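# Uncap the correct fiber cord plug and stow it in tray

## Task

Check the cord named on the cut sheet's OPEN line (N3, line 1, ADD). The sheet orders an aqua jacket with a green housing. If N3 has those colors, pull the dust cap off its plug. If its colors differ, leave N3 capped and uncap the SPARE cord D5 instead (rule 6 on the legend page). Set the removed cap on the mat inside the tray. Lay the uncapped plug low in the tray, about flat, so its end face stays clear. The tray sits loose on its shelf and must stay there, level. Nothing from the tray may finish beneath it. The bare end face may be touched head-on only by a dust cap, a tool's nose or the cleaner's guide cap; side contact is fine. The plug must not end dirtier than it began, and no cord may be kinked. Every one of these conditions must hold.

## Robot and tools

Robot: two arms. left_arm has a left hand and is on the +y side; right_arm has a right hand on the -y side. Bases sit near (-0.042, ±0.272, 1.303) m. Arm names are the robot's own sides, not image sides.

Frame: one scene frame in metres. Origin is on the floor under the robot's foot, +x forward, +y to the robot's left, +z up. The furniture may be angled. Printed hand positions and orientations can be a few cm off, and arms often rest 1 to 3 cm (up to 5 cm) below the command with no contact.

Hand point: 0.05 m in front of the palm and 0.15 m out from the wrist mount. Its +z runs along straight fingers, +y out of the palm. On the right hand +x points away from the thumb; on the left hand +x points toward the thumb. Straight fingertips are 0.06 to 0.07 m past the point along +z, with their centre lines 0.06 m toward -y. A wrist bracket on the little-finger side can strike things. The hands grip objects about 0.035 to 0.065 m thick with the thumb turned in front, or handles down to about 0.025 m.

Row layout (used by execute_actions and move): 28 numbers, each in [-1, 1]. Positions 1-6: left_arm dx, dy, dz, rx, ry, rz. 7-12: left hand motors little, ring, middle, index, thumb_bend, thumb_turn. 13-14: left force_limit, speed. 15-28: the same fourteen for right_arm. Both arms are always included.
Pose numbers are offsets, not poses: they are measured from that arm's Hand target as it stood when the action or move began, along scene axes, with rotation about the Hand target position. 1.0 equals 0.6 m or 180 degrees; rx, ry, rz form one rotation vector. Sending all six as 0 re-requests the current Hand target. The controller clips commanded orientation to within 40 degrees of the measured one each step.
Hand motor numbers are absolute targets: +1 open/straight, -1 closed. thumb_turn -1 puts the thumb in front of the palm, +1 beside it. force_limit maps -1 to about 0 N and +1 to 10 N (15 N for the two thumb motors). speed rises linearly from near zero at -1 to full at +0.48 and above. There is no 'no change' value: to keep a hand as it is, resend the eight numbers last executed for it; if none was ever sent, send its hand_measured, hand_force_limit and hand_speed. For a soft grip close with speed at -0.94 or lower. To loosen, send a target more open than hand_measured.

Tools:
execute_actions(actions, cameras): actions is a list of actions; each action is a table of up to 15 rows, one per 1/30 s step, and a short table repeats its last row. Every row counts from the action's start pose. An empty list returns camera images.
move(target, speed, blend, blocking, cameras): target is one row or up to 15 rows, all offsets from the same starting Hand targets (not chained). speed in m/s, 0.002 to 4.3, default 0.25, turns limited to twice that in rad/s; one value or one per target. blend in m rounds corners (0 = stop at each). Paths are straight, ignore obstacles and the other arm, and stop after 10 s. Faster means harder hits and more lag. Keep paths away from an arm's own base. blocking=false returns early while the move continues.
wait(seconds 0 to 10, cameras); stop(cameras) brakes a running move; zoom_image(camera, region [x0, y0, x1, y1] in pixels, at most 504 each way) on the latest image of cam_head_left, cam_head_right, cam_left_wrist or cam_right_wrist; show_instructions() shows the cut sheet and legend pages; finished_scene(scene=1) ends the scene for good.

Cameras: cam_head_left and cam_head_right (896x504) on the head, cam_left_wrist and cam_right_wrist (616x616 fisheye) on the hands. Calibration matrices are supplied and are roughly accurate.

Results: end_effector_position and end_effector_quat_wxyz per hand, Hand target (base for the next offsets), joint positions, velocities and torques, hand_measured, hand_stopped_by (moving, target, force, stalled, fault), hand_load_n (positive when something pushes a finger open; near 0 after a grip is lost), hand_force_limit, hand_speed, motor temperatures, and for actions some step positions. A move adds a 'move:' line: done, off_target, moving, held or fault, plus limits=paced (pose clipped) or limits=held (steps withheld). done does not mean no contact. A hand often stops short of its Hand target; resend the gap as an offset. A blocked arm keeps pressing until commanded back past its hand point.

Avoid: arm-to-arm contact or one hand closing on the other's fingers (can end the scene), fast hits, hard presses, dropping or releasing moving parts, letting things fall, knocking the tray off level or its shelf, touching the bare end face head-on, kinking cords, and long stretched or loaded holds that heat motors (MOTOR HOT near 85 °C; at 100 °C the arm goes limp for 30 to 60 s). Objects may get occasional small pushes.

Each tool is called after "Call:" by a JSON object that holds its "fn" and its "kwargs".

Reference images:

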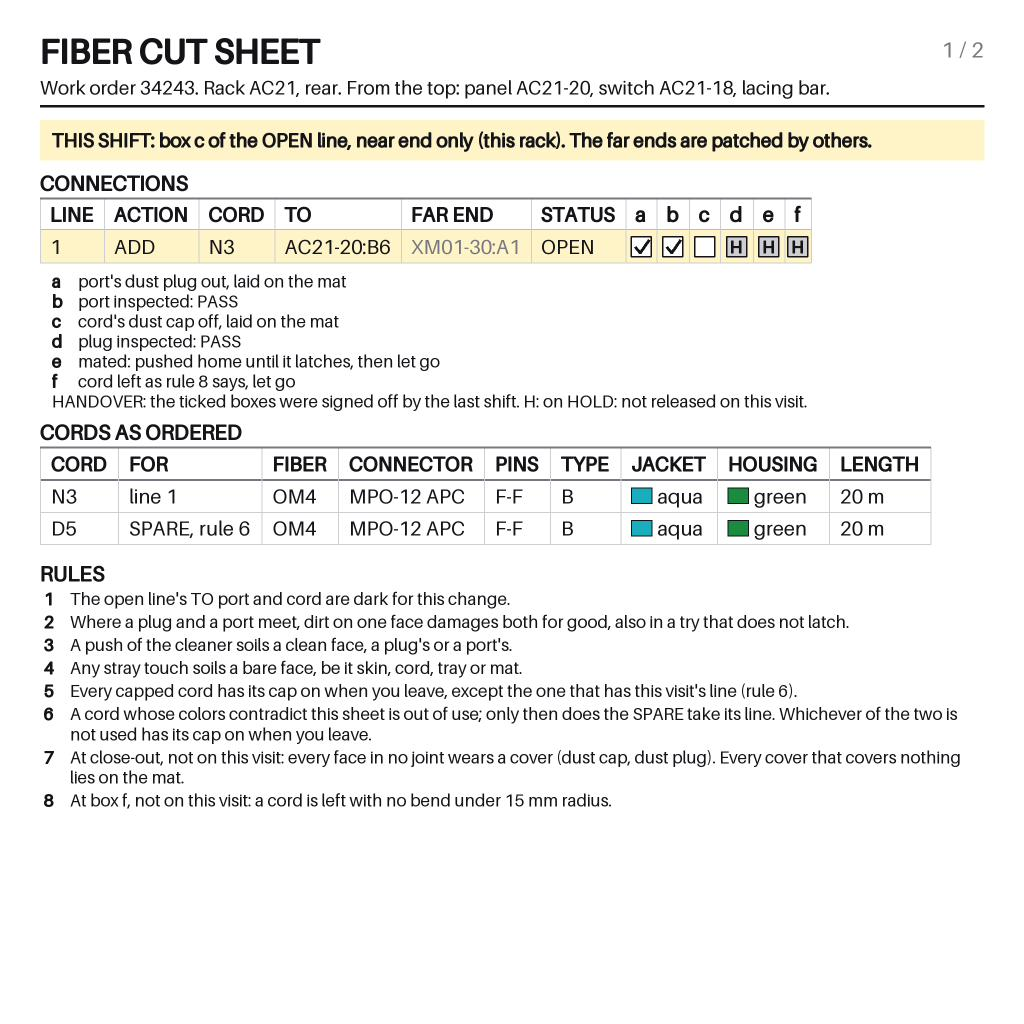

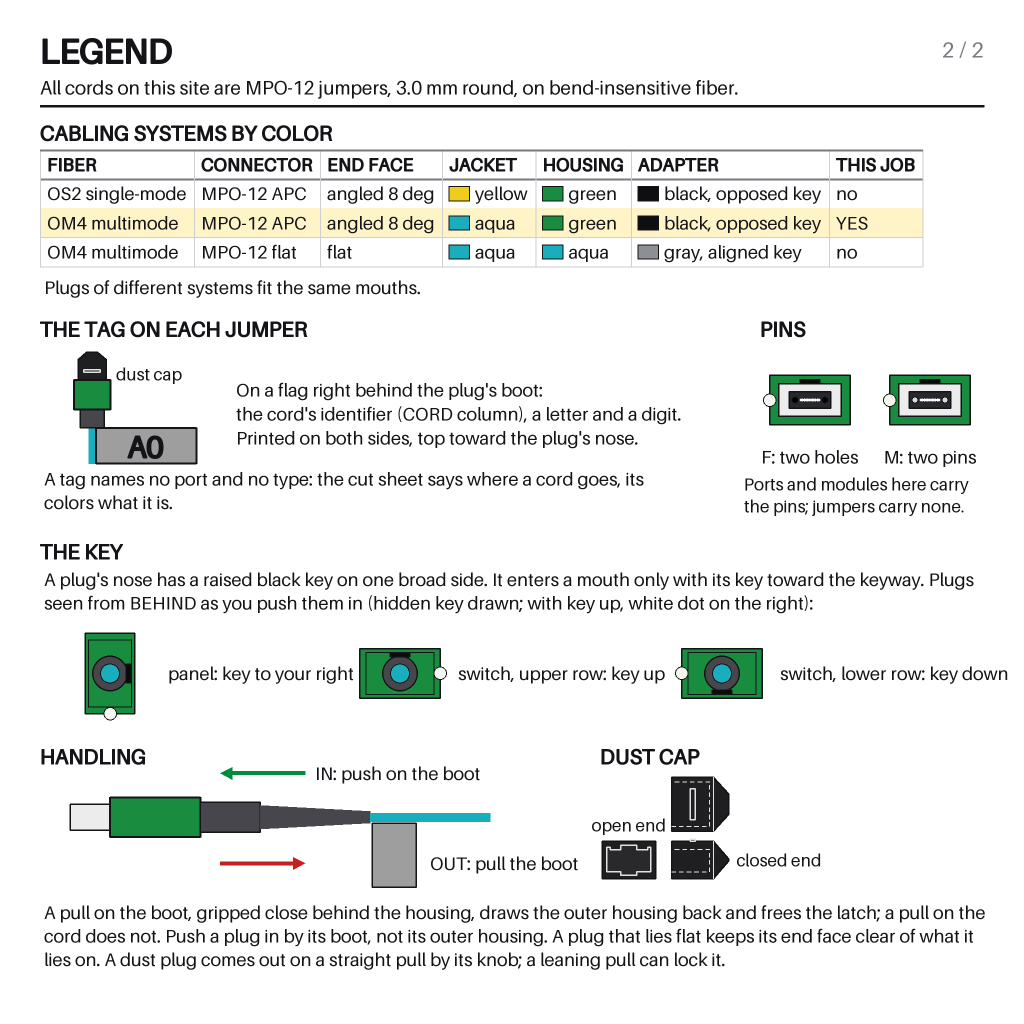

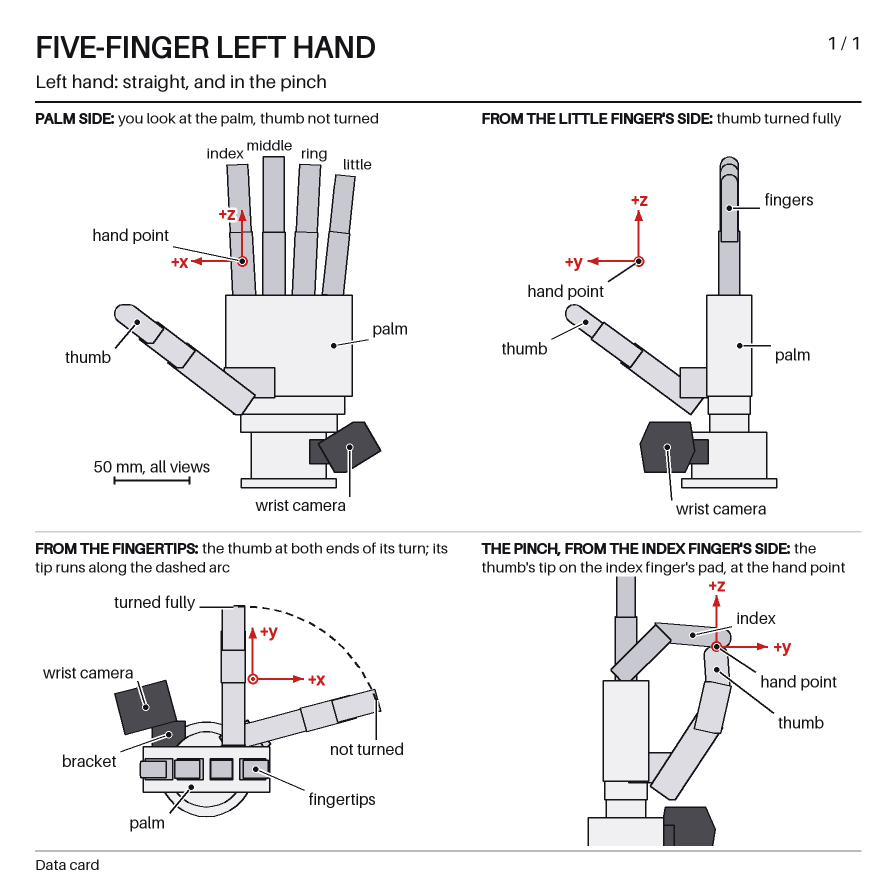

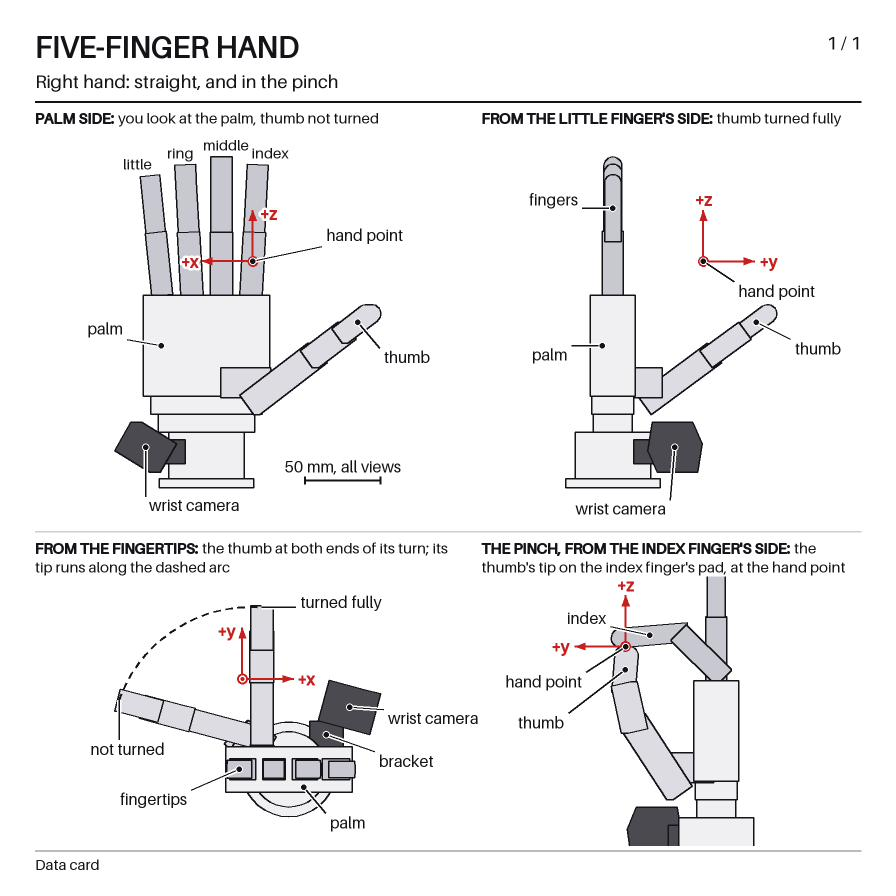

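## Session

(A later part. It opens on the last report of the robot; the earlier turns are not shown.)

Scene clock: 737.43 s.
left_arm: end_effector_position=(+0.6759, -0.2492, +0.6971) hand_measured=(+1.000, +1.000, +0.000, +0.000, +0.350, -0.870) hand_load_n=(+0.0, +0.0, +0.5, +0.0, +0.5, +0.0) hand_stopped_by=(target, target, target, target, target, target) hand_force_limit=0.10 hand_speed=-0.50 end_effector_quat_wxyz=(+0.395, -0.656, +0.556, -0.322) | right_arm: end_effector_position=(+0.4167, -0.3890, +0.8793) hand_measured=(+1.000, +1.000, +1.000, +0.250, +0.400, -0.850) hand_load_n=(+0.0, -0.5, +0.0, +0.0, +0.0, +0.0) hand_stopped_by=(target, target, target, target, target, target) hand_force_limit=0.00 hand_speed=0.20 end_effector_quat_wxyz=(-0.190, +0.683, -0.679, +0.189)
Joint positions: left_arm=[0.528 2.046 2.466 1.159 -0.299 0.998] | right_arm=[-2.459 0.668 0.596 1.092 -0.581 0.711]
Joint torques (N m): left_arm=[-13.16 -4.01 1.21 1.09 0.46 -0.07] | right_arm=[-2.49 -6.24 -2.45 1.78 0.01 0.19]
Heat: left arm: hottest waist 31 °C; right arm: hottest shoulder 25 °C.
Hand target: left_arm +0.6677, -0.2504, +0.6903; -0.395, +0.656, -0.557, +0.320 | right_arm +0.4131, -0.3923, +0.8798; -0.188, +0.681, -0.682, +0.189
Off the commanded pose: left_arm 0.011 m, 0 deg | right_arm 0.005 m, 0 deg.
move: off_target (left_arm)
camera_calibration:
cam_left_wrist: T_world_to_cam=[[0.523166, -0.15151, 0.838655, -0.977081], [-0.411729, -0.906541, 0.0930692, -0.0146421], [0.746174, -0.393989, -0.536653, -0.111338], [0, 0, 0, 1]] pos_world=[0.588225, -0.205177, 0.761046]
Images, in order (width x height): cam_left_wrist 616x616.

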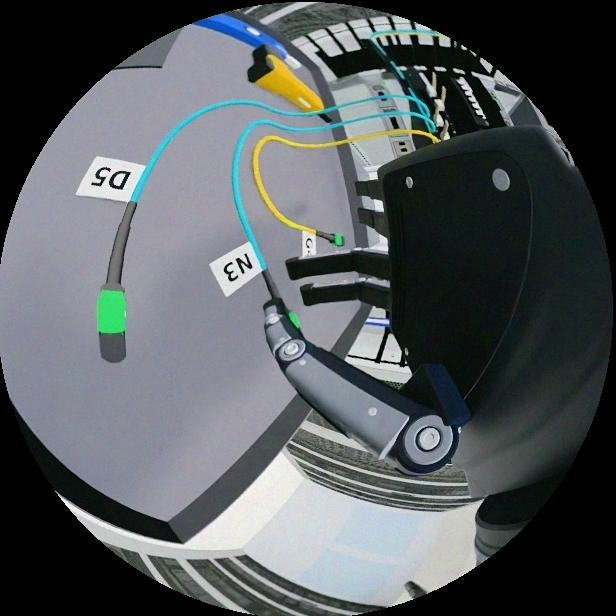

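Call:
{"fn": "move", "kwargs": {"target": [-0.002,0.002,-0.013,0,0,0, 1,1,-0.08,-0.08,0.35,-0.87, 0.1,-0.5, 0,0,0,0,0,0, 1,1,1,0.25,0.4,-0.85, 0,0.2], "speed": 0.04, "cameras": ["cam_left_wrist"]}}

Call:
{"fn": "zoom_image", "kwargs": {"camera": "cam_left_wrist", "region": [230, 230, 350, 340]}}

Scene clock: 750.43 s.
left_arm: end_effector_position=(+0.6742, -0.2522, +0.6966) hand_measured=(+1.000, +1.000, -0.080, -0.080, +0.350, -0.870) hand_load_n=(+0.0, +0.0, +0.0, +0.5, +0.0, +0.0) hand_stopped_by=(target, target, target, target, target, target) hand_force_limit=0.10 hand_speed=-0.50 end_effector_quat_wxyz=(+0.394, -0.660, +0.551, -0.324) | right_arm: end_effector_position=(+0.4167, -0.3890, +0.8793) hand_measured=(+1.000, +1.000, +1.000, +0.250, +0.400, -0.850) hand_load_n=(+0.0, +0.0, +0.0, +0.0, +0.0, +0.0) hand_stopped_by=(target, target, target, target, target, target) hand_force_limit=0.00 hand_speed=0.20 end_effector_quat_wxyz=(-0.190, +0.683, -0.679, +0.189)
Joint positions: left_arm=[0.528 2.057 2.48 1.159 -0.299 0.986] | right_arm=[-2.459 0.668 0.596 1.092 -0.581 0.711]
Joint torques (N m): left_arm=[-12.81 -3.31 1.66 0.65 0.46 -0.05] | right_arm=[-2.49 -6.24 -2.45 1.78 0.01 0.19]
Heat: left arm: hottest waist 31 °C; right arm: hottest shoulder 25 °C.
Hand target: left_arm +0.6665, -0.2492, +0.6825; -0.395, +0.656, -0.558, +0.320 | right_arm +0.4131, -0.3923, +0.8798; -0.188, +0.681, -0.682, +0.189
Off the commanded pose: left_arm 0.016 m, 1 deg | right_arm 0.005 m, 0 deg.
move: off_target (left_arm)
camera_calibration:
cam_left_wrist: T_world_to_cam=[[0.521643, -0.139095, 0.841749, -0.974231], [-0.405046, -0.908717, 0.100851, -0.028429], [0.750884, -0.393556, -0.530366, -0.118959], [0, 0, 0, 1]] pos_world=[0.58601, -0.208161, 0.759833]
Images, in order (width x height): cam_left_wrist 616x616.

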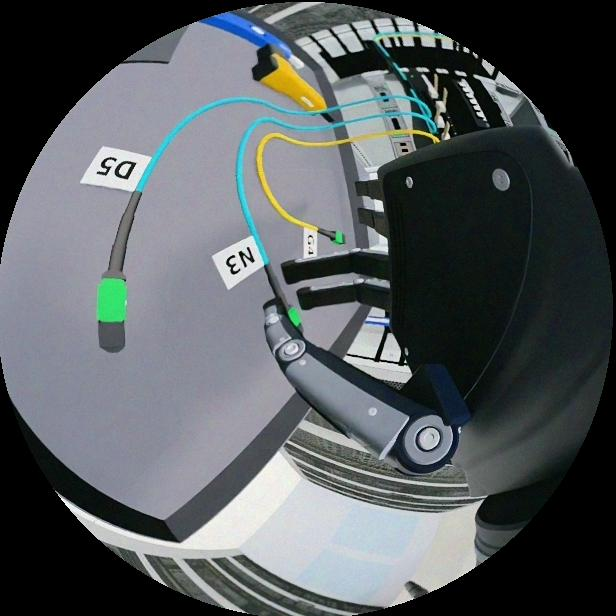

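Scaled by 4.200 from the camera's 616x616 image, which has a finer 880x880 frame.

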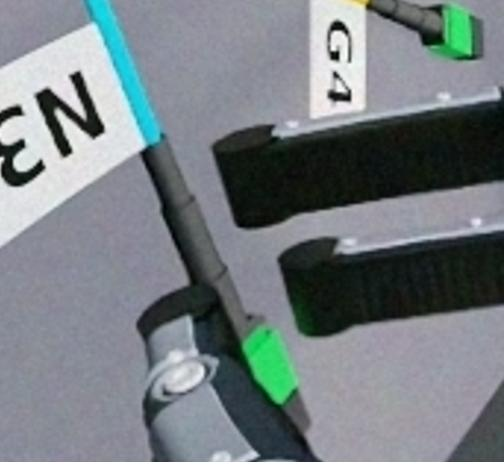

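Call:
{"fn": "move", "kwargs": {"target": [0.0,0.008,-0.012,0,0,0, 1,1,-0.08,-0.08,0.35,-0.87, 0.1,-0.5, 0,0,0,0,0,0, 1,1,1,0.25,0.4,-0.85, 0,0.2], "speed": 0.04, "cameras": ["cam_left_wrist"]}}

Call:
{"fn": "zoom_image", "kwargs": {"camera": "cam_left_wrist", "region": [230, 230, 350, 340]}}

Scene clock: 762.87 s.
left_arm: end_effector_position=(+0.6730, -0.2494, +0.6907) hand_measured=(+1.000, +1.000, -0.080, -0.080, +0.350, -0.870) hand_load_n=(+0.0, +0.0, -0.5, +0.0, +0.0, +0.0) hand_stopped_by=(target, target, target, target, target, target) hand_force_limit=0.10 hand_speed=-0.50 end_effector_quat_wxyz=(+0.393, -0.661, +0.551, -0.325) | right_arm: end_effector_position=(+0.4167, -0.3890, +0.8793) hand_measured=(+1.000, +1.000, +1.000, +0.250, +0.400, -0.850) hand_load_n=(+0.0, +0.0, +0.0, +0.0, +0.0, +0.0) hand_stopped_by=(target, target, target, target, target, target) hand_force_limit=0.00 hand_speed=0.20 end_effector_quat_wxyz=(-0.190, +0.683, -0.679, +0.189)
Joint positions: left_arm=[0.539 2.058 2.482 1.152 -0.3 0.971] | right_arm=[-2.459 0.668 0.596 1.092 -0.581 0.711]
Joint torques (N m): left_arm=[-12.45 -4.01 1.92 0.58 0.46 -0.06] | right_arm=[-2.43 -6.24 -2.48 1.77 0.01 0.18]
Heat: left arm: hottest waist 31 °C; right arm: hottest shoulder 25 °C.
Hand target: left_arm +0.6664, -0.2444, +0.6753; -0.395, +0.656, -0.558, +0.320 | right_arm +0.4131, -0.3923, +0.8798; -0.188, +0.681, -0.682, +0.189
Off the commanded pose: left_arm 0.017 m, 1 deg | right_arm 0.005 m, 0 deg.
move: off_target (left_arm)
camera_calibration:
cam_left_wrist: T_world_to_cam=[[0.522122, -0.136149, 0.841934, -0.96795], [-0.40452, -0.908604, 0.103931, -0.0281824], [0.750834, -0.394844, -0.529477, -0.120963], [0, 0, 0, 1]] pos_world=[0.584811, -0.205154, 0.753831]
Images, in order (width x height): cam_left_wrist 616x616.

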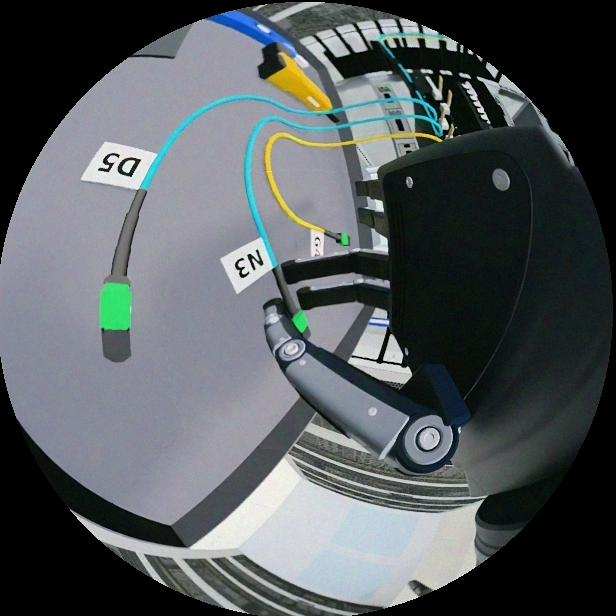

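Scaled by 4.200 from the camera's 616x616 image, which has a finer 880x880 frame.

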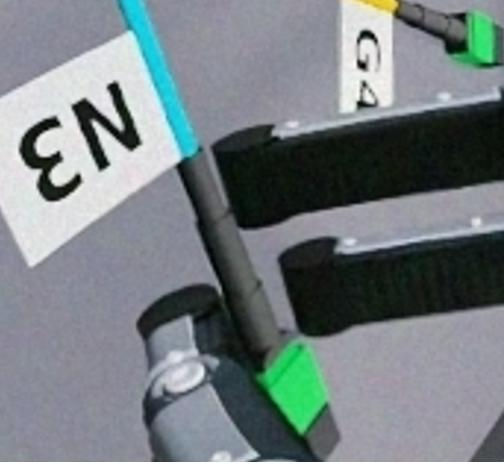

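Call:
{"fn": "move", "kwargs": {"target": [0.0,0.002,-0.008,0,0,0, 1,1,-0.1,-0.1,0.3,-0.87, 0.1,-0.5, 0,0,0,0,0,0, 1,1,1,0.25,0.4,-0.85, 0,0.2], "speed": 0.04, "cameras": ["cam_left_wrist"]}}

Call:
{"fn": "zoom_image", "kwargs": {"camera": "cam_left_wrist", "region": [230, 230, 350, 340]}}

Scene clock: 773.77 s.
left_arm: end_effector_position=(+0.6744, -0.2492, +0.6901) hand_measured=(+1.000, +1.000, -0.100, -0.100, +0.300, -0.870) hand_load_n=(+0.0, +0.0, -2.0, +0.0, +0.0, +0.0) hand_stopped_by=(target, target, target, target, target, target) hand_force_limit=0.10 hand_speed=-0.50 end_effector_quat_wxyz=(+0.394, -0.662, +0.549, -0.325) | right_arm: end_effector_position=(+0.4167, -0.3890, +0.8793) hand_measured=(+1.000, +1.000, +1.000, +0.250, +0.400, -0.850) hand_load_n=(+0.0, +0.0, +0.0, +0.0, +0.0, +0.0) hand_stopped_by=(target, target, target, target, target, target) hand_force_limit=0.00 hand_speed=0.20 end_effector_quat_wxyz=(-0.190, +0.683, -0.679, +0.189)
Joint positions: left_arm=[0.54 2.064 2.496 1.147 -0.3 0.967] | right_arm=[-2.459 0.668 0.596 1.092 -0.581 0.711]
Joint torques (N m): left_arm=[-11.81 -3.02 2.09 0.44 0.47 -0.09] | right_arm=[-2.49 -6.24 -2.47 1.77 0.01 0.19]
Heat: left arm: hottest waist 30 °C; right arm: hottest shoulder 25 °C.
Hand target: left_arm +0.6664, -0.2430, +0.6703; -0.395, +0.656, -0.558, +0.320 | right_arm +0.4131, -0.3923, +0.8798; -0.188, +0.681, -0.682, +0.189
Off the commanded pose: left_arm 0.022 m, 1 deg | right_arm 0.005 m, 0 deg.
move: off_target (left_arm)
camera_calibration:
cam_left_wrist: T_world_to_cam=[[0.520833, -0.132011, 0.84339, -0.967263], [-0.400831, -0.910106, 0.105079, -0.0310715], [0.753703, -0.392786, -0.526927, -0.125479], [0, 0, 0, 1]] pos_world=[0.585901, -0.205254, 0.752926]
Images, in order (width x height): cam_left_wrist 616x616.

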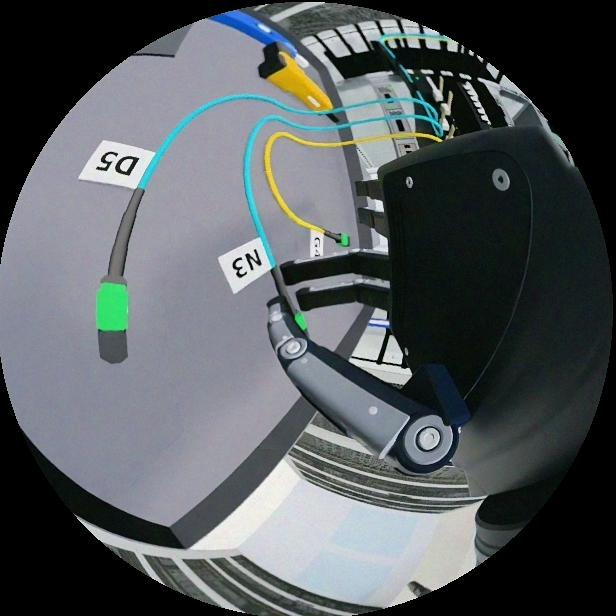

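Scaled by 4.200 from the camera's 616x616 image, which has a finer 880x880 frame.

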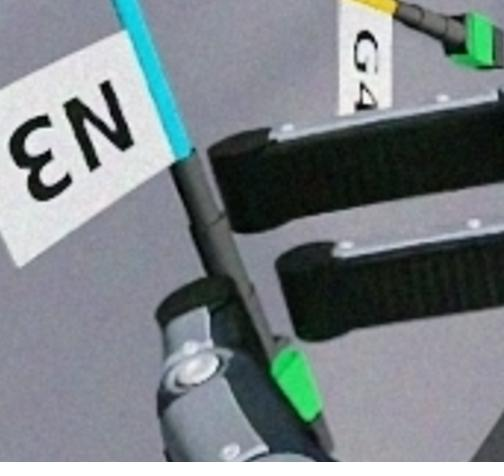

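Call:
{"fn": "move", "kwargs": {"target": [0.0,0,0,0,0,0, 1,1,-0.35,-0.35,0.25,-0.87, -0.5,-0.85, 0,0,0,0,0,0, 1,1,1,0.25,0.4,-0.85, 0,0.2], "speed": 0.04, "cameras": ["cam_left_wrist"]}}

Call:
{"fn": "zoom_image", "kwargs": {"camera": "cam_left_wrist", "region": [230, 230, 350, 340]}}

Scene clock: 786.77 s.
left_arm: end_effector_position=(+0.6773, -0.2460, +0.6880) hand_measured=(+1.000, +1.000, -0.236, -0.306, +0.252, -0.870) hand_load_n=(+0.0, +0.0, +1.0, +2.0, +2.0, +0.0) hand_stopped_by=(target, target, force, force, target, target) hand_force_limit=-0.50 hand_speed=-0.85 end_effector_quat_wxyz=(+0.395, -0.663, +0.546, -0.326) | right_arm: end_effector_position=(+0.4167, -0.3890, +0.8793) hand_measured=(+1.000, +1.000, +1.000, +0.250, +0.400, -0.850) hand_load_n=(+0.0, +0.0, +0.0, +0.0, +0.0, +0.0) hand_stopped_by=(target, target, target, target, target, target) hand_force_limit=0.00 hand_speed=0.20 end_effector_quat_wxyz=(-0.190, +0.683, -0.679, +0.189)
Joint positions: left_arm=[0.545 2.064 2.505 1.14 -0.299 0.958] | right_arm=[-2.459 0.668 0.596 1.092 -0.581 0.711]
Joint torques (N m): left_arm=[-12.4 -3.49 1.95 0.57 0.43 -0.02] | right_arm=[-2.49 -6.3 -2.45 1.78 0.01 0.19]
Heat: left arm: hottest waist 30 °C; right arm: hottest shoulder 25 °C.
Hand target: left_arm +0.6664, -0.2430, +0.6703; -0.395, +0.656, -0.557, +0.320 | right_arm +0.4131, -0.3923, +0.8798; -0.188, +0.681, -0.682, +0.189
Off the commanded pose: left_arm 0.021 m, 2 deg | right_arm 0.005 m, 0 deg.
move: off_target (left_arm)
camera_calibration:
cam_left_wrist: T_world_to_cam=[[0.51912, -0.128137, 0.845041, -0.965635], [-0.397363, -0.911532, 0.105886, -0.0299867], [0.756715, -0.390756, -0.524112, -0.130995], [0, 0, 0, 1]] pos_world=[0.588491, -0.202254, 0.750521]
Images, in order (width x height): cam_left_wrist 616x616.

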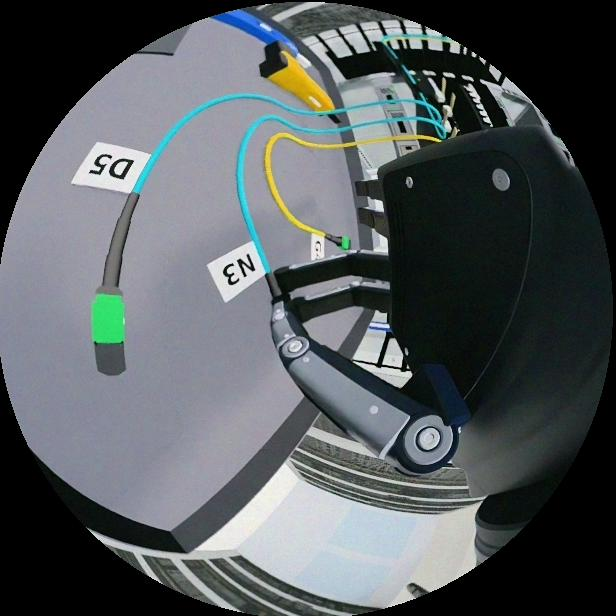

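Scaled by 4.200 from the camera's 616x616 image, which has a finer 880x880 frame.

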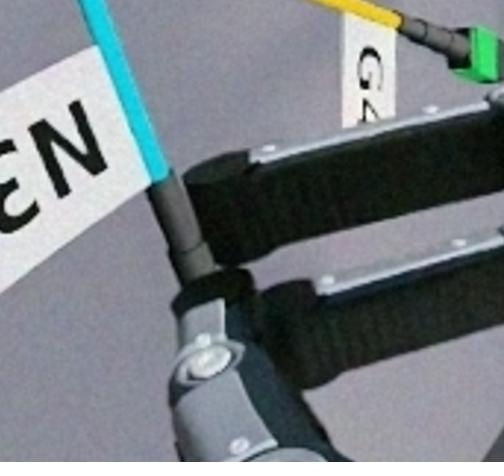

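Call:
{"fn": "move", "kwargs": {"target": [0.0,0,0,0,0,0, 1,1,-0.5,-0.5,0.1,-0.87, 0.0,-0.9, 0,0,0,0,0,0, 1,1,1,0.25,0.4,-0.85, 0,0.2], "speed": 0.04, "cameras": ["cam_left_wrist"]}}

Call:
{"fn": "zoom_image", "kwargs": {"camera": "cam_left_wrist", "region": [230, 230, 350, 340]}}

Scene clock: 800.70 s.
left_arm: end_effector_position=(+0.6777, -0.2458, +0.6882) hand_measured=(+1.000, +1.000, -0.280, -0.312, +0.238, -0.870) hand_load_n=(+0.0, +0.0, +6.5, +5.0, +7.5, +0.5) hand_stopped_by=(target, target, force, force, force, target) hand_force_limit=0.00 hand_speed=-0.90 end_effector_quat_wxyz=(+0.395, -0.663, +0.546, -0.326) | right_arm: end_effector_position=(+0.4167, -0.3890, +0.8793) hand_measured=(+1.000, +1.000, +1.000, +0.250, +0.400, -0.850) hand_load_n=(+0.0, +0.0, +0.0, +0.0, +0.0, +0.0) hand_stopped_by=(target, target, target, target, target, target) hand_force_limit=0.00 hand_speed=0.20 end_effector_quat_wxyz=(-0.190, +0.683, -0.679, +0.189)
Joint positions: left_arm=[0.545 2.064 2.506 1.14 -0.299 0.958] | right_arm=[-2.459 0.668 0.596 1.092 -0.581 0.711]
Joint torques (N m): left_arm=[-12.28 -3.37 1.76 0.54 0.41 -0.02] | right_arm=[-2.49 -6.18 -2.47 1.76 0.01 0.19]
Heat: left arm: hottest waist 30 °C; right arm: hottest shoulder 25 °C.
Hand target: left_arm +0.6665, -0.2430, +0.6703; -0.396, +0.656, -0.557, +0.320 | right_arm +0.4131, -0.3923, +0.8798; -0.188, +0.681, -0.682, +0.189
Off the commanded pose: left_arm 0.021 m, 2 deg | right_arm 0.005 m, 0 deg.
move: off_target (left_arm)
camera_calibration:
cam_left_wrist: T_world_to_cam=[[0.518219, -0.128079, 0.845603, -0.965739], [-0.397201, -0.911666, 0.105335, -0.0294975], [0.757417, -0.390461, -0.523316, -0.13208], [0, 0, 0, 1]] pos_world=[0.588788, -0.202155, 0.75062]
Images, in order (width x height): cam_left_wrist 616x616.

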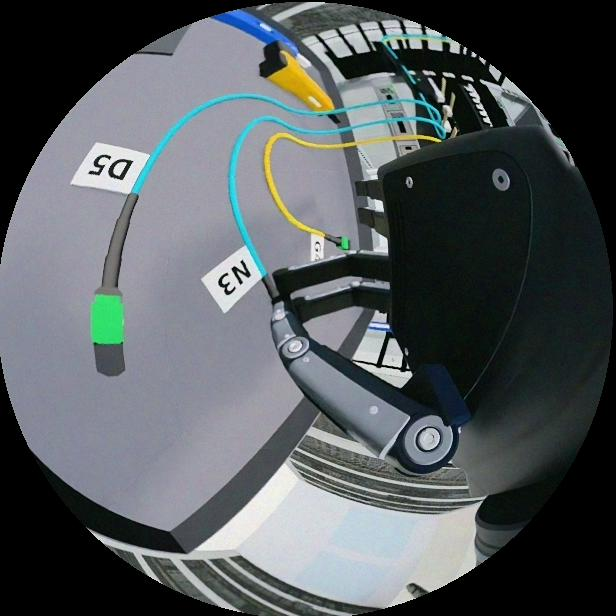

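Scaled by 4.200 from the camera's 616x616 image, which has a finer 880x880 frame.

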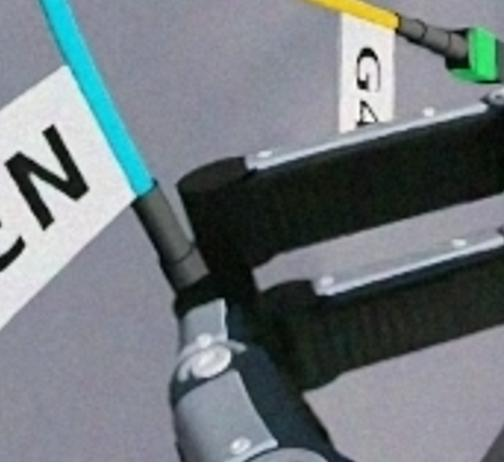

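Call:
{"fn": "move", "kwargs": {"target": [0.01,0,0.055,0,0,0, 1,1,-0.5,-0.5,0.1,-0.87, 0.0,-0.9, 0,0,0,0,0,0, 1,1,1,0.25,0.4,-0.85, 0,0.2], "speed": 0.04, "cameras": ["cam_left_wrist"]}}

Call:
{"fn": "zoom_image", "kwargs": {"camera": "cam_left_wrist", "region": [210, 230, 370, 370]}}

Scene clock: 811.37 s.
left_arm: end_effector_position=(+0.6688, -0.2451, +0.6971) hand_measured=(+1.000, +1.000, -0.280, -0.312, +0.238, -0.870) hand_load_n=(+0.0, -0.5, +4.5, +5.5, +7.0, +0.0) hand_stopped_by=(target, target, force, force, force, target) hand_force_limit=0.00 hand_speed=-0.90 end_effector_quat_wxyz=(+0.393, -0.654, +0.561, -0.321) | right_arm: end_effector_position=(+0.4167, -0.3890, +0.8793) hand_measured=(+1.000, +1.000, +1.000, +0.250, +0.400, -0.850) hand_load_n=(+0.0, +0.0, +0.0, +0.0, +0.0, +0.0) hand_stopped_by=(target, target, target, target, target, target) hand_force_limit=0.00 hand_speed=0.20 end_effector_quat_wxyz=(-0.190, +0.683, -0.679, +0.189)
Joint positions: left_arm=[0.533 2.009 2.388 1.188 -0.3 0.997] | right_arm=[-2.459 0.668 0.596 1.092 -0.581 0.711]
Joint torques (N m): left_arm=[-14.21 -5.25 0.34 1.43 0.49 0.12] | right_arm=[-2.49 -6.24 -2.44 1.76 0.01 0.19]
Heat: left arm: hottest waist 30 °C; right arm: hottest shoulder 25 °C.
Hand target: left_arm +0.6725, -0.2431, +0.7035; -0.395, +0.656, -0.557, +0.320 | right_arm +0.4131, -0.3923, +0.8798; -0.188, +0.681, -0.682, +0.189
Off the commanded pose: left_arm 0.008 m, 1 deg | right_arm 0.005 m, 0 deg.
move: done
camera_calibration:
cam_left_wrist: T_world_to_cam=[[0.527081, -0.158831, 0.83484, -0.974526], [-0.42088, -0.902225, 0.094073, -0.0072834], [0.738272, -0.400951, -0.542395, -0.096797], [0, 0, 0, 1]] pos_world=[0.582051, -0.200168, 0.761757]
Images, in order (width x height): cam_left_wrist 616x616.

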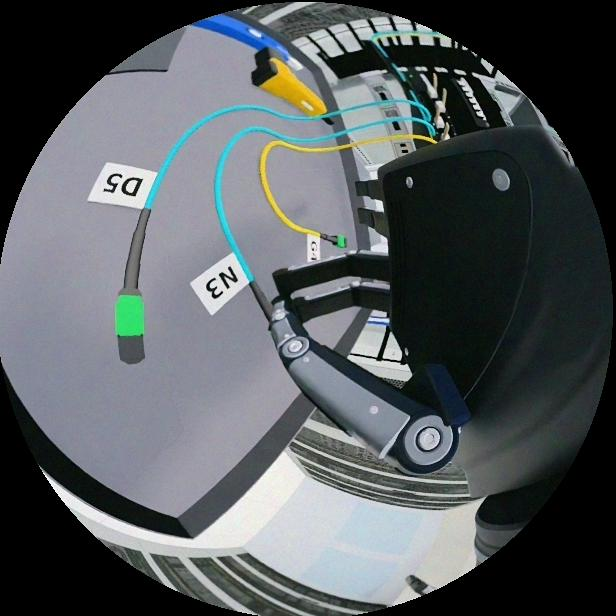

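Scaled by 3.150 from the camera's 616x616 image, which has a finer 880x880 frame.

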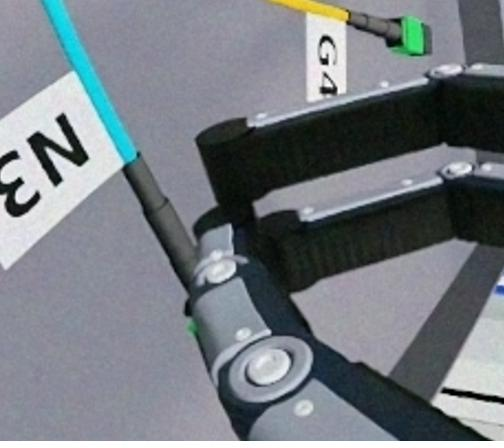

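Call:
{"fn": "move", "kwargs": {"target": [[0,0,0.015,0,0,0, 1,1,-0.05,-0.05,0.45,-0.87, 0.1,-0.5, 0,0,0,0,0,0, 1,1,1,0.25,0.4,-0.85, 0,0.2],[0,0,0.015,0.011,0.060,0, 1,1,-0.05,-0.05,0.45,-0.87, 0.1,-0.5, 0,0,0,0,0,0, 1,1,1,0.25,0.4,-0.85, 0,0.2]], "speed": 0.04, "cameras": ["cam_left_wrist"]}}

Call:
{"fn": "zoom_image", "kwargs": {"camera": "cam_left_wrist", "region": [210, 230, 370, 370]}}

Scene clock: 851.47 s.
left_arm: end_effector_position=(+0.6634, -0.2453, +0.7066) hand_measured=(+1.000, +1.000, -0.050, -0.050, +0.450, -0.870) hand_load_n=(-0.5, +0.0, +0.0, +0.0, +0.0, +0.0) hand_stopped_by=(target, target, target, target, target, target) hand_force_limit=0.10 hand_speed=-0.50 end_effector_quat_wxyz=(+0.353, -0.674, +0.600, -0.248) | right_arm: end_effector_position=(+0.4167, -0.3890, +0.8793) hand_measured=(+1.000, +1.000, +1.000, +0.250, +0.400, -0.850) hand_load_n=(+0.0, +0.0, +0.0, +0.0, +0.0, +0.0) hand_stopped_by=(target, target, target, target, target, target) hand_force_limit=0.00 hand_speed=0.20 end_effector_quat_wxyz=(-0.190, +0.683, -0.679, +0.189)
Joint positions: left_arm=[0.471 1.972 2.371 1.131 -0.471 1.101] | right_arm=[-2.459 0.668 0.596 1.092 -0.581 0.711]
Joint torques (N m): left_arm=[-14.86 -4.6 1.32 0.44 0.37 0.14] | right_arm=[-2.43 -6.36 -2.48 1.77 0.01 0.18]
Heat: left arm: hottest waist 31 °C; right arm: hottest shoulder 25 °C.
Hand target: left_arm +0.6724, -0.2431, +0.7123; -0.352, +0.676, -0.598, +0.247 | right_arm +0.4131, -0.3923, +0.8798; -0.188, +0.681, -0.682, +0.189
Off the commanded pose: left_arm 0.011 m, 0 deg | right_arm 0.005 m, 0 deg.
move: off_target (left_arm)
camera_calibration:
cam_left_wrist: T_world_to_cam=[[0.671164, -0.186189, 0.717546, -0.999019], [-0.395266, -0.908753, 0.133912, -0.0574264], [0.627139, -0.373498, -0.683517, 0.0924004], [0, 0, 0, 1]] pos_world=[0.589859, -0.203682, 0.787689]
Images, in order (width x height): cam_left_wrist 616x616.

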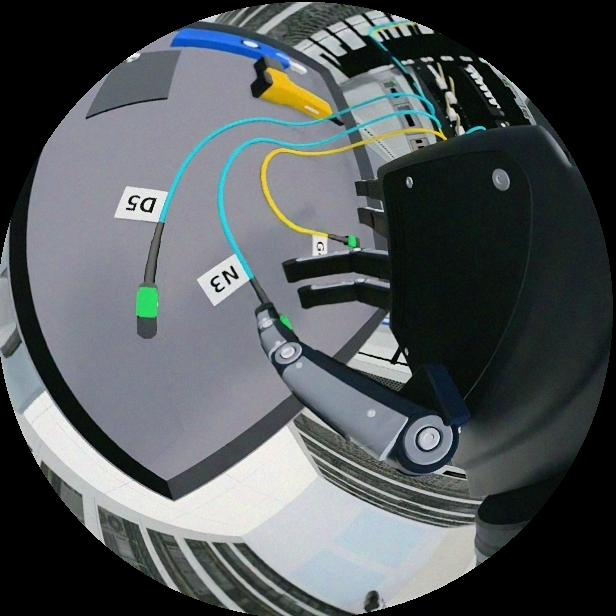

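Scaled by 3.150 from the camera's 616x616 image, which has a finer 880x880 frame.

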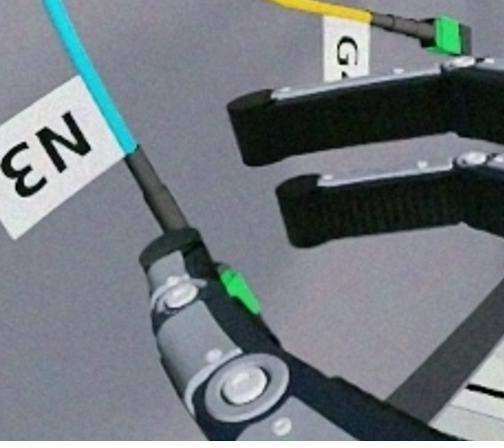

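Call:
{"fn": "move", "kwargs": {"target": [-0.025,0.0075,-0.035,-0.028,-0.0045,0.028, 1,1,-0.05,-0.05,0.45,-0.87, 0.1,-0.5, 0,0,0,0,0,0, 1,1,1,0.25,0.4,-0.85, 0,0.2], "speed": 0.04, "cameras": ["cam_left_wrist"]}}

Call:
{"fn": "zoom_image", "kwargs": {"camera": "cam_left_wrist", "region": [210, 230, 370, 370]}}

Scene clock: 887.77 s.
left_arm: end_effector_position=(+0.6569, -0.2535, +0.7019) hand_measured=(+1.000, +1.000, -0.050, -0.050, +0.450, -0.870) hand_load_n=(+0.0, +0.0, +0.0, +0.0, +0.0, +0.0) hand_stopped_by=(target, target, target, target, target, target) hand_force_limit=0.10 hand_speed=-0.50 end_effector_quat_wxyz=(+0.328, -0.716, +0.555, -0.268) | right_arm: end_effector_position=(+0.4167, -0.3890, +0.8793) hand_measured=(+1.000, +1.000, +1.000, +0.250, +0.400, -0.850) hand_load_n=(+0.0, +0.0, +0.5, +0.0, +0.0, +0.0) hand_stopped_by=(target, target, target, target, target, target) hand_force_limit=0.00 hand_speed=0.20 end_effector_quat_wxyz=(-0.190, +0.683, -0.679, +0.189)
Joint positions: left_arm=[0.483 1.966 2.343 1.131 -0.482 0.943] | right_arm=[-2.459 0.668 0.596 1.092 -0.581 0.711]
Joint torques (N m): left_arm=[-12.28 -4.84 0.1 1.21 0.38 -0.06] | right_arm=[-2.43 -6.24 -2.47 1.77 0.01 0.19]
Heat: left arm: hottest waist 31 °C; right arm: hottest shoulder 25 °C.
Hand target: left_arm +0.6576, -0.2384, +0.6914; -0.337, +0.715, -0.553, +0.262 | right_arm +0.4131, -0.3923, +0.8798; -0.188, +0.681, -0.682, +0.189
Off the commanded pose: left_arm 0.018 m, 1 deg | right_arm 0.005 m, 0 deg.
move: off_target (left_arm)
camera_calibration:
cam_left_wrist: T_world_to_cam=[[0.675498, -0.0500676, 0.73566, -0.973838], [-0.320191, -0.918636, 0.231486, -0.187167], [0.664213, -0.39192, -0.636568, 0.0281986], [0, 0, 0, 1]] pos_world=[0.579167, -0.209644, 0.777691]
Images, in order (width x height): cam_left_wrist 616x616.

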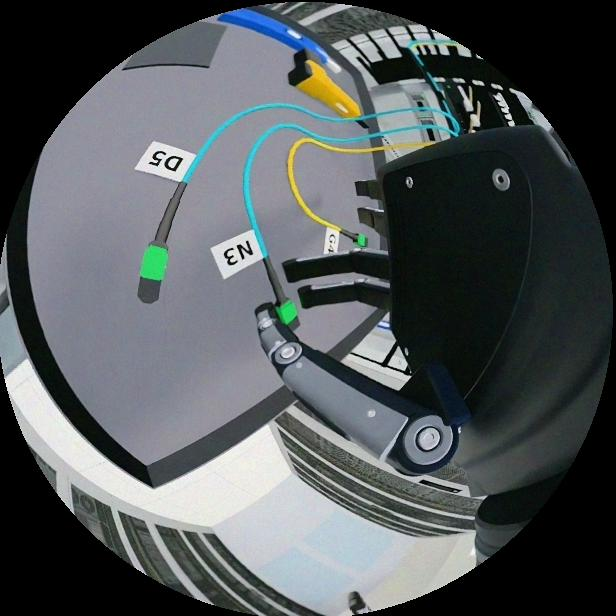

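Scaled by 3.150 from the camera's 616x616 image, which has a finer 880x880 frame.

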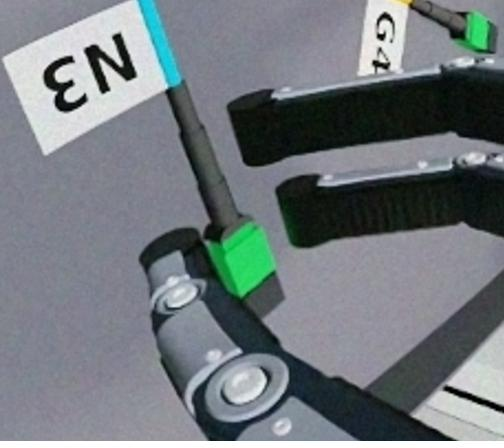

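Call:
{"fn": "move", "kwargs": {"target": [0.0,0.016,-0.017,0,0,0, 1,1,-0.05,-0.05,0.45,-0.87, 0.1,-0.5, 0,0,0,0,0,0, 1,1,1,0.25,0.4,-0.85, 0,0.2], "speed": 0.04, "cameras": ["cam_left_wrist"]}}

Call:
{"fn": "zoom_image", "kwargs": {"camera": "cam_left_wrist", "region": [210, 230, 370, 370]}}

Scene clock: 918.97 s.
left_arm: end_effector_position=(+0.6578, -0.2425, +0.6932) hand_measured=(+1.000, +1.000, -0.050, -0.050, +0.450, -0.870) hand_load_n=(-0.5, +0.0, -1.0, +0.0, +0.0, +0.0) hand_stopped_by=(target, target, target, target, target, target) hand_force_limit=0.10 hand_speed=-0.50 end_effector_quat_wxyz=(+0.331, -0.718, +0.552, -0.268) | right_arm: end_effector_position=(+0.4167, -0.3890, +0.8793) hand_measured=(+1.000, +1.000, +1.000, +0.250, +0.400, -0.850) hand_load_n=(+0.0, +0.0, -0.5, +0.0, +0.0, +0.0) hand_stopped_by=(target, target, target, target, target, target) hand_force_limit=0.00 hand_speed=0.20 end_effector_quat_wxyz=(-0.190, +0.683, -0.679, +0.189)
Joint positions: left_arm=[0.504 1.951 2.327 1.131 -0.481 0.919] | right_arm=[-2.459 0.668 0.596 1.092 -0.581 0.711]
Joint torques (N m): left_arm=[-12.16 -4.72 0.06 0.83 0.39 -0.09] | right_arm=[-2.43 -6.24 -2.48 1.76 0.01 0.19]
Heat: left arm: hottest waist 31 °C; right arm: hottest shoulder 25 °C.
Hand target: left_arm +0.6575, -0.2289, +0.6811; -0.337, +0.715, -0.553, +0.262 | right_arm +0.4131, -0.3923, +0.8798; -0.188, +0.681, -0.682, +0.189
Off the commanded pose: left_arm 0.018 m, 1 deg | right_arm 0.005 m, 0 deg.
move: off_target (left_arm)
camera_calibration:
cam_left_wrist: T_world_to_cam=[[0.67295, -0.045679, 0.738276, -0.966561], [-0.313269, -0.921761, 0.228517, -0.178042], [0.670076, -0.38506, -0.634608, 0.0228696], [0, 0, 0, 1]] pos_world=[0.579348, -0.199457, 0.768788]
Images, in order (width x height): cam_left_wrist 616x616.

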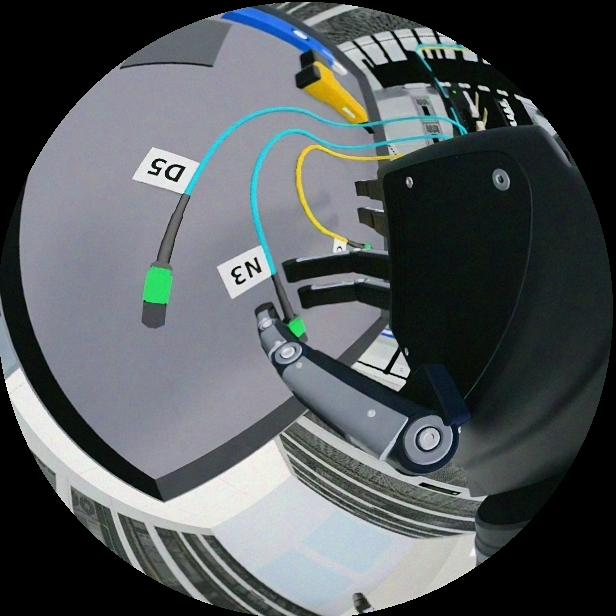

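Scaled by 3.150 from the camera's 616x616 image, which has a finer 880x880 frame.

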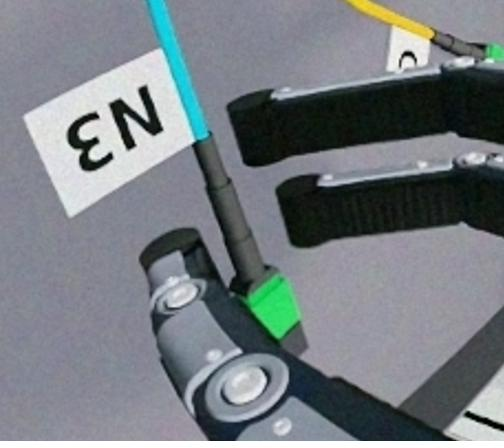

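Call:
{"fn": "move", "kwargs": {"target": [0.002,0.0,-0.007,0,0,0, 1,1,-0.12,-0.12,0.42,-0.87, 0.1,-0.5, 0,0,0,0,0,0, 1,1,1,0.25,0.4,-0.85, 0,0.2], "speed": 0.04, "cameras": ["cam_left_wrist"]}}

Call:
{"fn": "zoom_image", "kwargs": {"camera": "cam_left_wrist", "region": [230, 240, 350, 350]}}

Scene clock: 936.53 s.
left_arm: end_effector_position=(+0.6574, -0.2414, +0.6914) hand_measured=(+1.000, +1.000, -0.120, -0.120, +0.420, -0.870) hand_load_n=(+0.0, +0.0, -0.5, +0.0, +0.0, +0.0) hand_stopped_by=(target, target, target, target, target, target) hand_force_limit=0.10 hand_speed=-0.50 end_effector_quat_wxyz=(+0.331, -0.718, +0.550, -0.268) | right_arm: end_effector_position=(+0.4167, -0.3890, +0.8793) hand_measured=(+1.000, +1.000, +1.000, +0.250, +0.400, -0.850) hand_load_n=(+0.0, +0.0, +0.0, +0.0, +0.0, +0.0) hand_stopped_by=(target, target, target, target, target, target) hand_force_limit=0.00 hand_speed=0.20 end_effector_quat_wxyz=(-0.190, +0.683, -0.679, +0.189)
Joint positions: left_arm=[0.508 1.951 2.327 1.131 -0.481 0.913] | right_arm=[-2.459 0.668 0.596 1.092 -0.581 0.711]
Joint torques (N m): left_arm=[-11.69 -4.54 1.43 0.4 0.41 -0.05] | right_arm=[-2.37 -6.24 -2.47 1.77 0.01 0.18]
Heat: left arm: hottest waist 30 °C; right arm: hottest shoulder 25 °C.
Hand target: left_arm +0.6587, -0.2291, +0.6771; -0.337, +0.715, -0.553, +0.262 | right_arm +0.4131, -0.3923, +0.8798; -0.188, +0.681, -0.682, +0.189
Off the commanded pose: left_arm 0.019 m, 1 deg | right_arm 0.005 m, 0 deg.
move: off_target (left_arm)
camera_calibration:
cam_left_wrist: T_world_to_cam=[[0.672538, -0.0429861, 0.738813, -0.964411], [-0.311054, -0.922268, 0.229491, -0.178972], [0.671519, -0.384152, -0.633631, 0.0209814], [0, 0, 0, 1]] pos_world=[0.578844, -0.198456, 0.766887]
Images, in order (width x height): cam_left_wrist 616x616.

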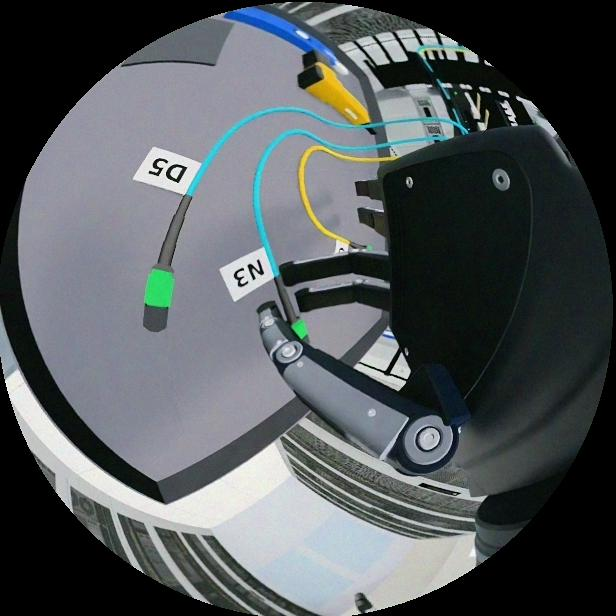

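Scaled by 4.200 from the camera's 616x616 image, which has a finer 880x880 frame.

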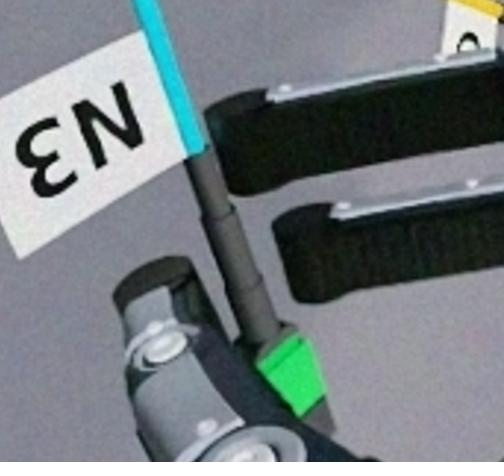

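Call:
{"fn": "move", "kwargs": {"target": [0.001,-0.001,-0.007,0,0,0, 1,1,-0.18,-0.18,0.37,-0.87, 0.1,-0.5, 0,0,0,0,0,0, 1,1,1,0.25,0.4,-0.85, 0,0.2], "speed": 0.04, "cameras": ["cam_left_wrist"]}}

Call:
{"fn": "zoom_image", "kwargs": {"camera": "cam_left_wrist", "region": [230, 240, 350, 350]}}

Scene clock: 949.13 s.
left_arm: end_effector_position=(+0.6657, -0.2361, +0.6893) hand_measured=(+1.000, +1.000, -0.180, -0.180, +0.370, -0.870) hand_load_n=(+0.0, +0.0, -0.5, +0.0, +0.0, +0.0) hand_stopped_by=(target, target, target, target, target, target) hand_force_limit=0.10 hand_speed=-0.50 end_effector_quat_wxyz=(+0.333, -0.720, +0.546, -0.268) | right_arm: end_effector_position=(+0.4167, -0.3890, +0.8793) hand_measured=(+1.000, +1.000, +1.000, +0.250, +0.400, -0.850) hand_load_n=(+0.0, +0.0, +0.0, -0.5, +0.0, +0.0) hand_stopped_by=(target, target, target, target, target, target) hand_force_limit=0.00 hand_speed=0.20 end_effector_quat_wxyz=(-0.190, +0.683, -0.679, +0.189)
Joint positions: left_arm=[0.513 1.951 2.349 1.113 -0.481 0.904] | right_arm=[-2.459 0.668 0.596 1.092 -0.581 0.711]
Joint torques (N m): left_arm=[-11.46 -3.96 1.65 0.49 0.44 -0.05] | right_arm=[-2.49 -6.18 -2.47 1.77 0.01 0.19]
Heat: left arm: hottest waist 30 °C; right arm: hottest shoulder 25 °C.
Hand target: left_arm +0.6593, -0.2296, +0.6728; -0.337, +0.715, -0.553, +0.262 | right_arm +0.4131, -0.3923, +0.8798; -0.188, +0.681, -0.682, +0.189
Off the commanded pose: left_arm 0.019 m, 1 deg | right_arm 0.005 m, 0 deg.
move: off_target (left_arm)
camera_calibration:
cam_left_wrist: T_world_to_cam=[[0.669902, -0.036434, 0.741555, -0.966808], [-0.304024, -0.924678, 0.229216, -0.176019], [0.677349, -0.379002, -0.63052, 0.0114094], [0, 0, 0, 1]] pos_world=[0.586424, -0.193662, 0.764482]
Images, in order (width x height): cam_left_wrist 616x616.

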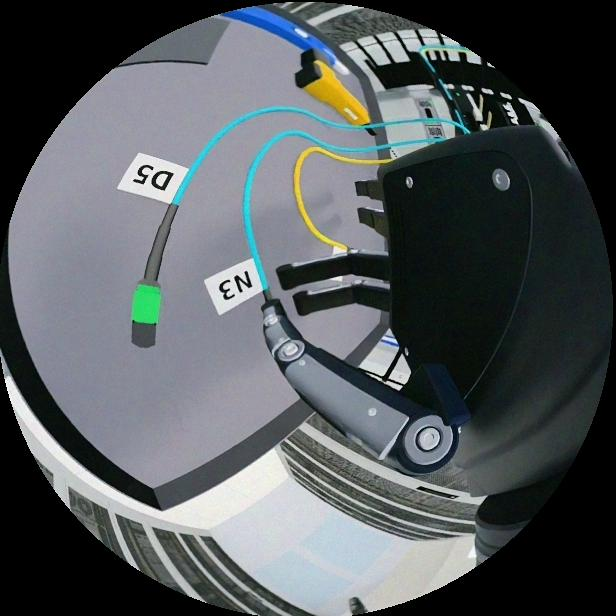

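Scaled by 4.200 from the camera's 616x616 image, which has a finer 880x880 frame.

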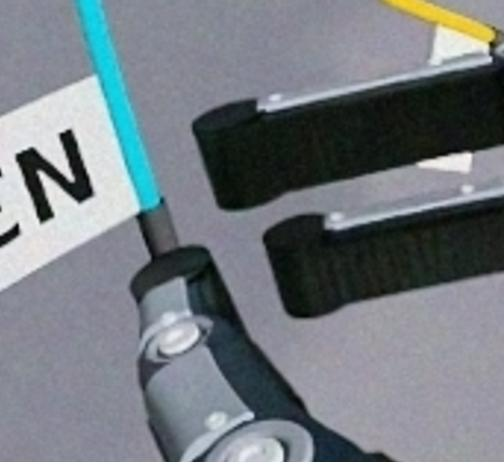

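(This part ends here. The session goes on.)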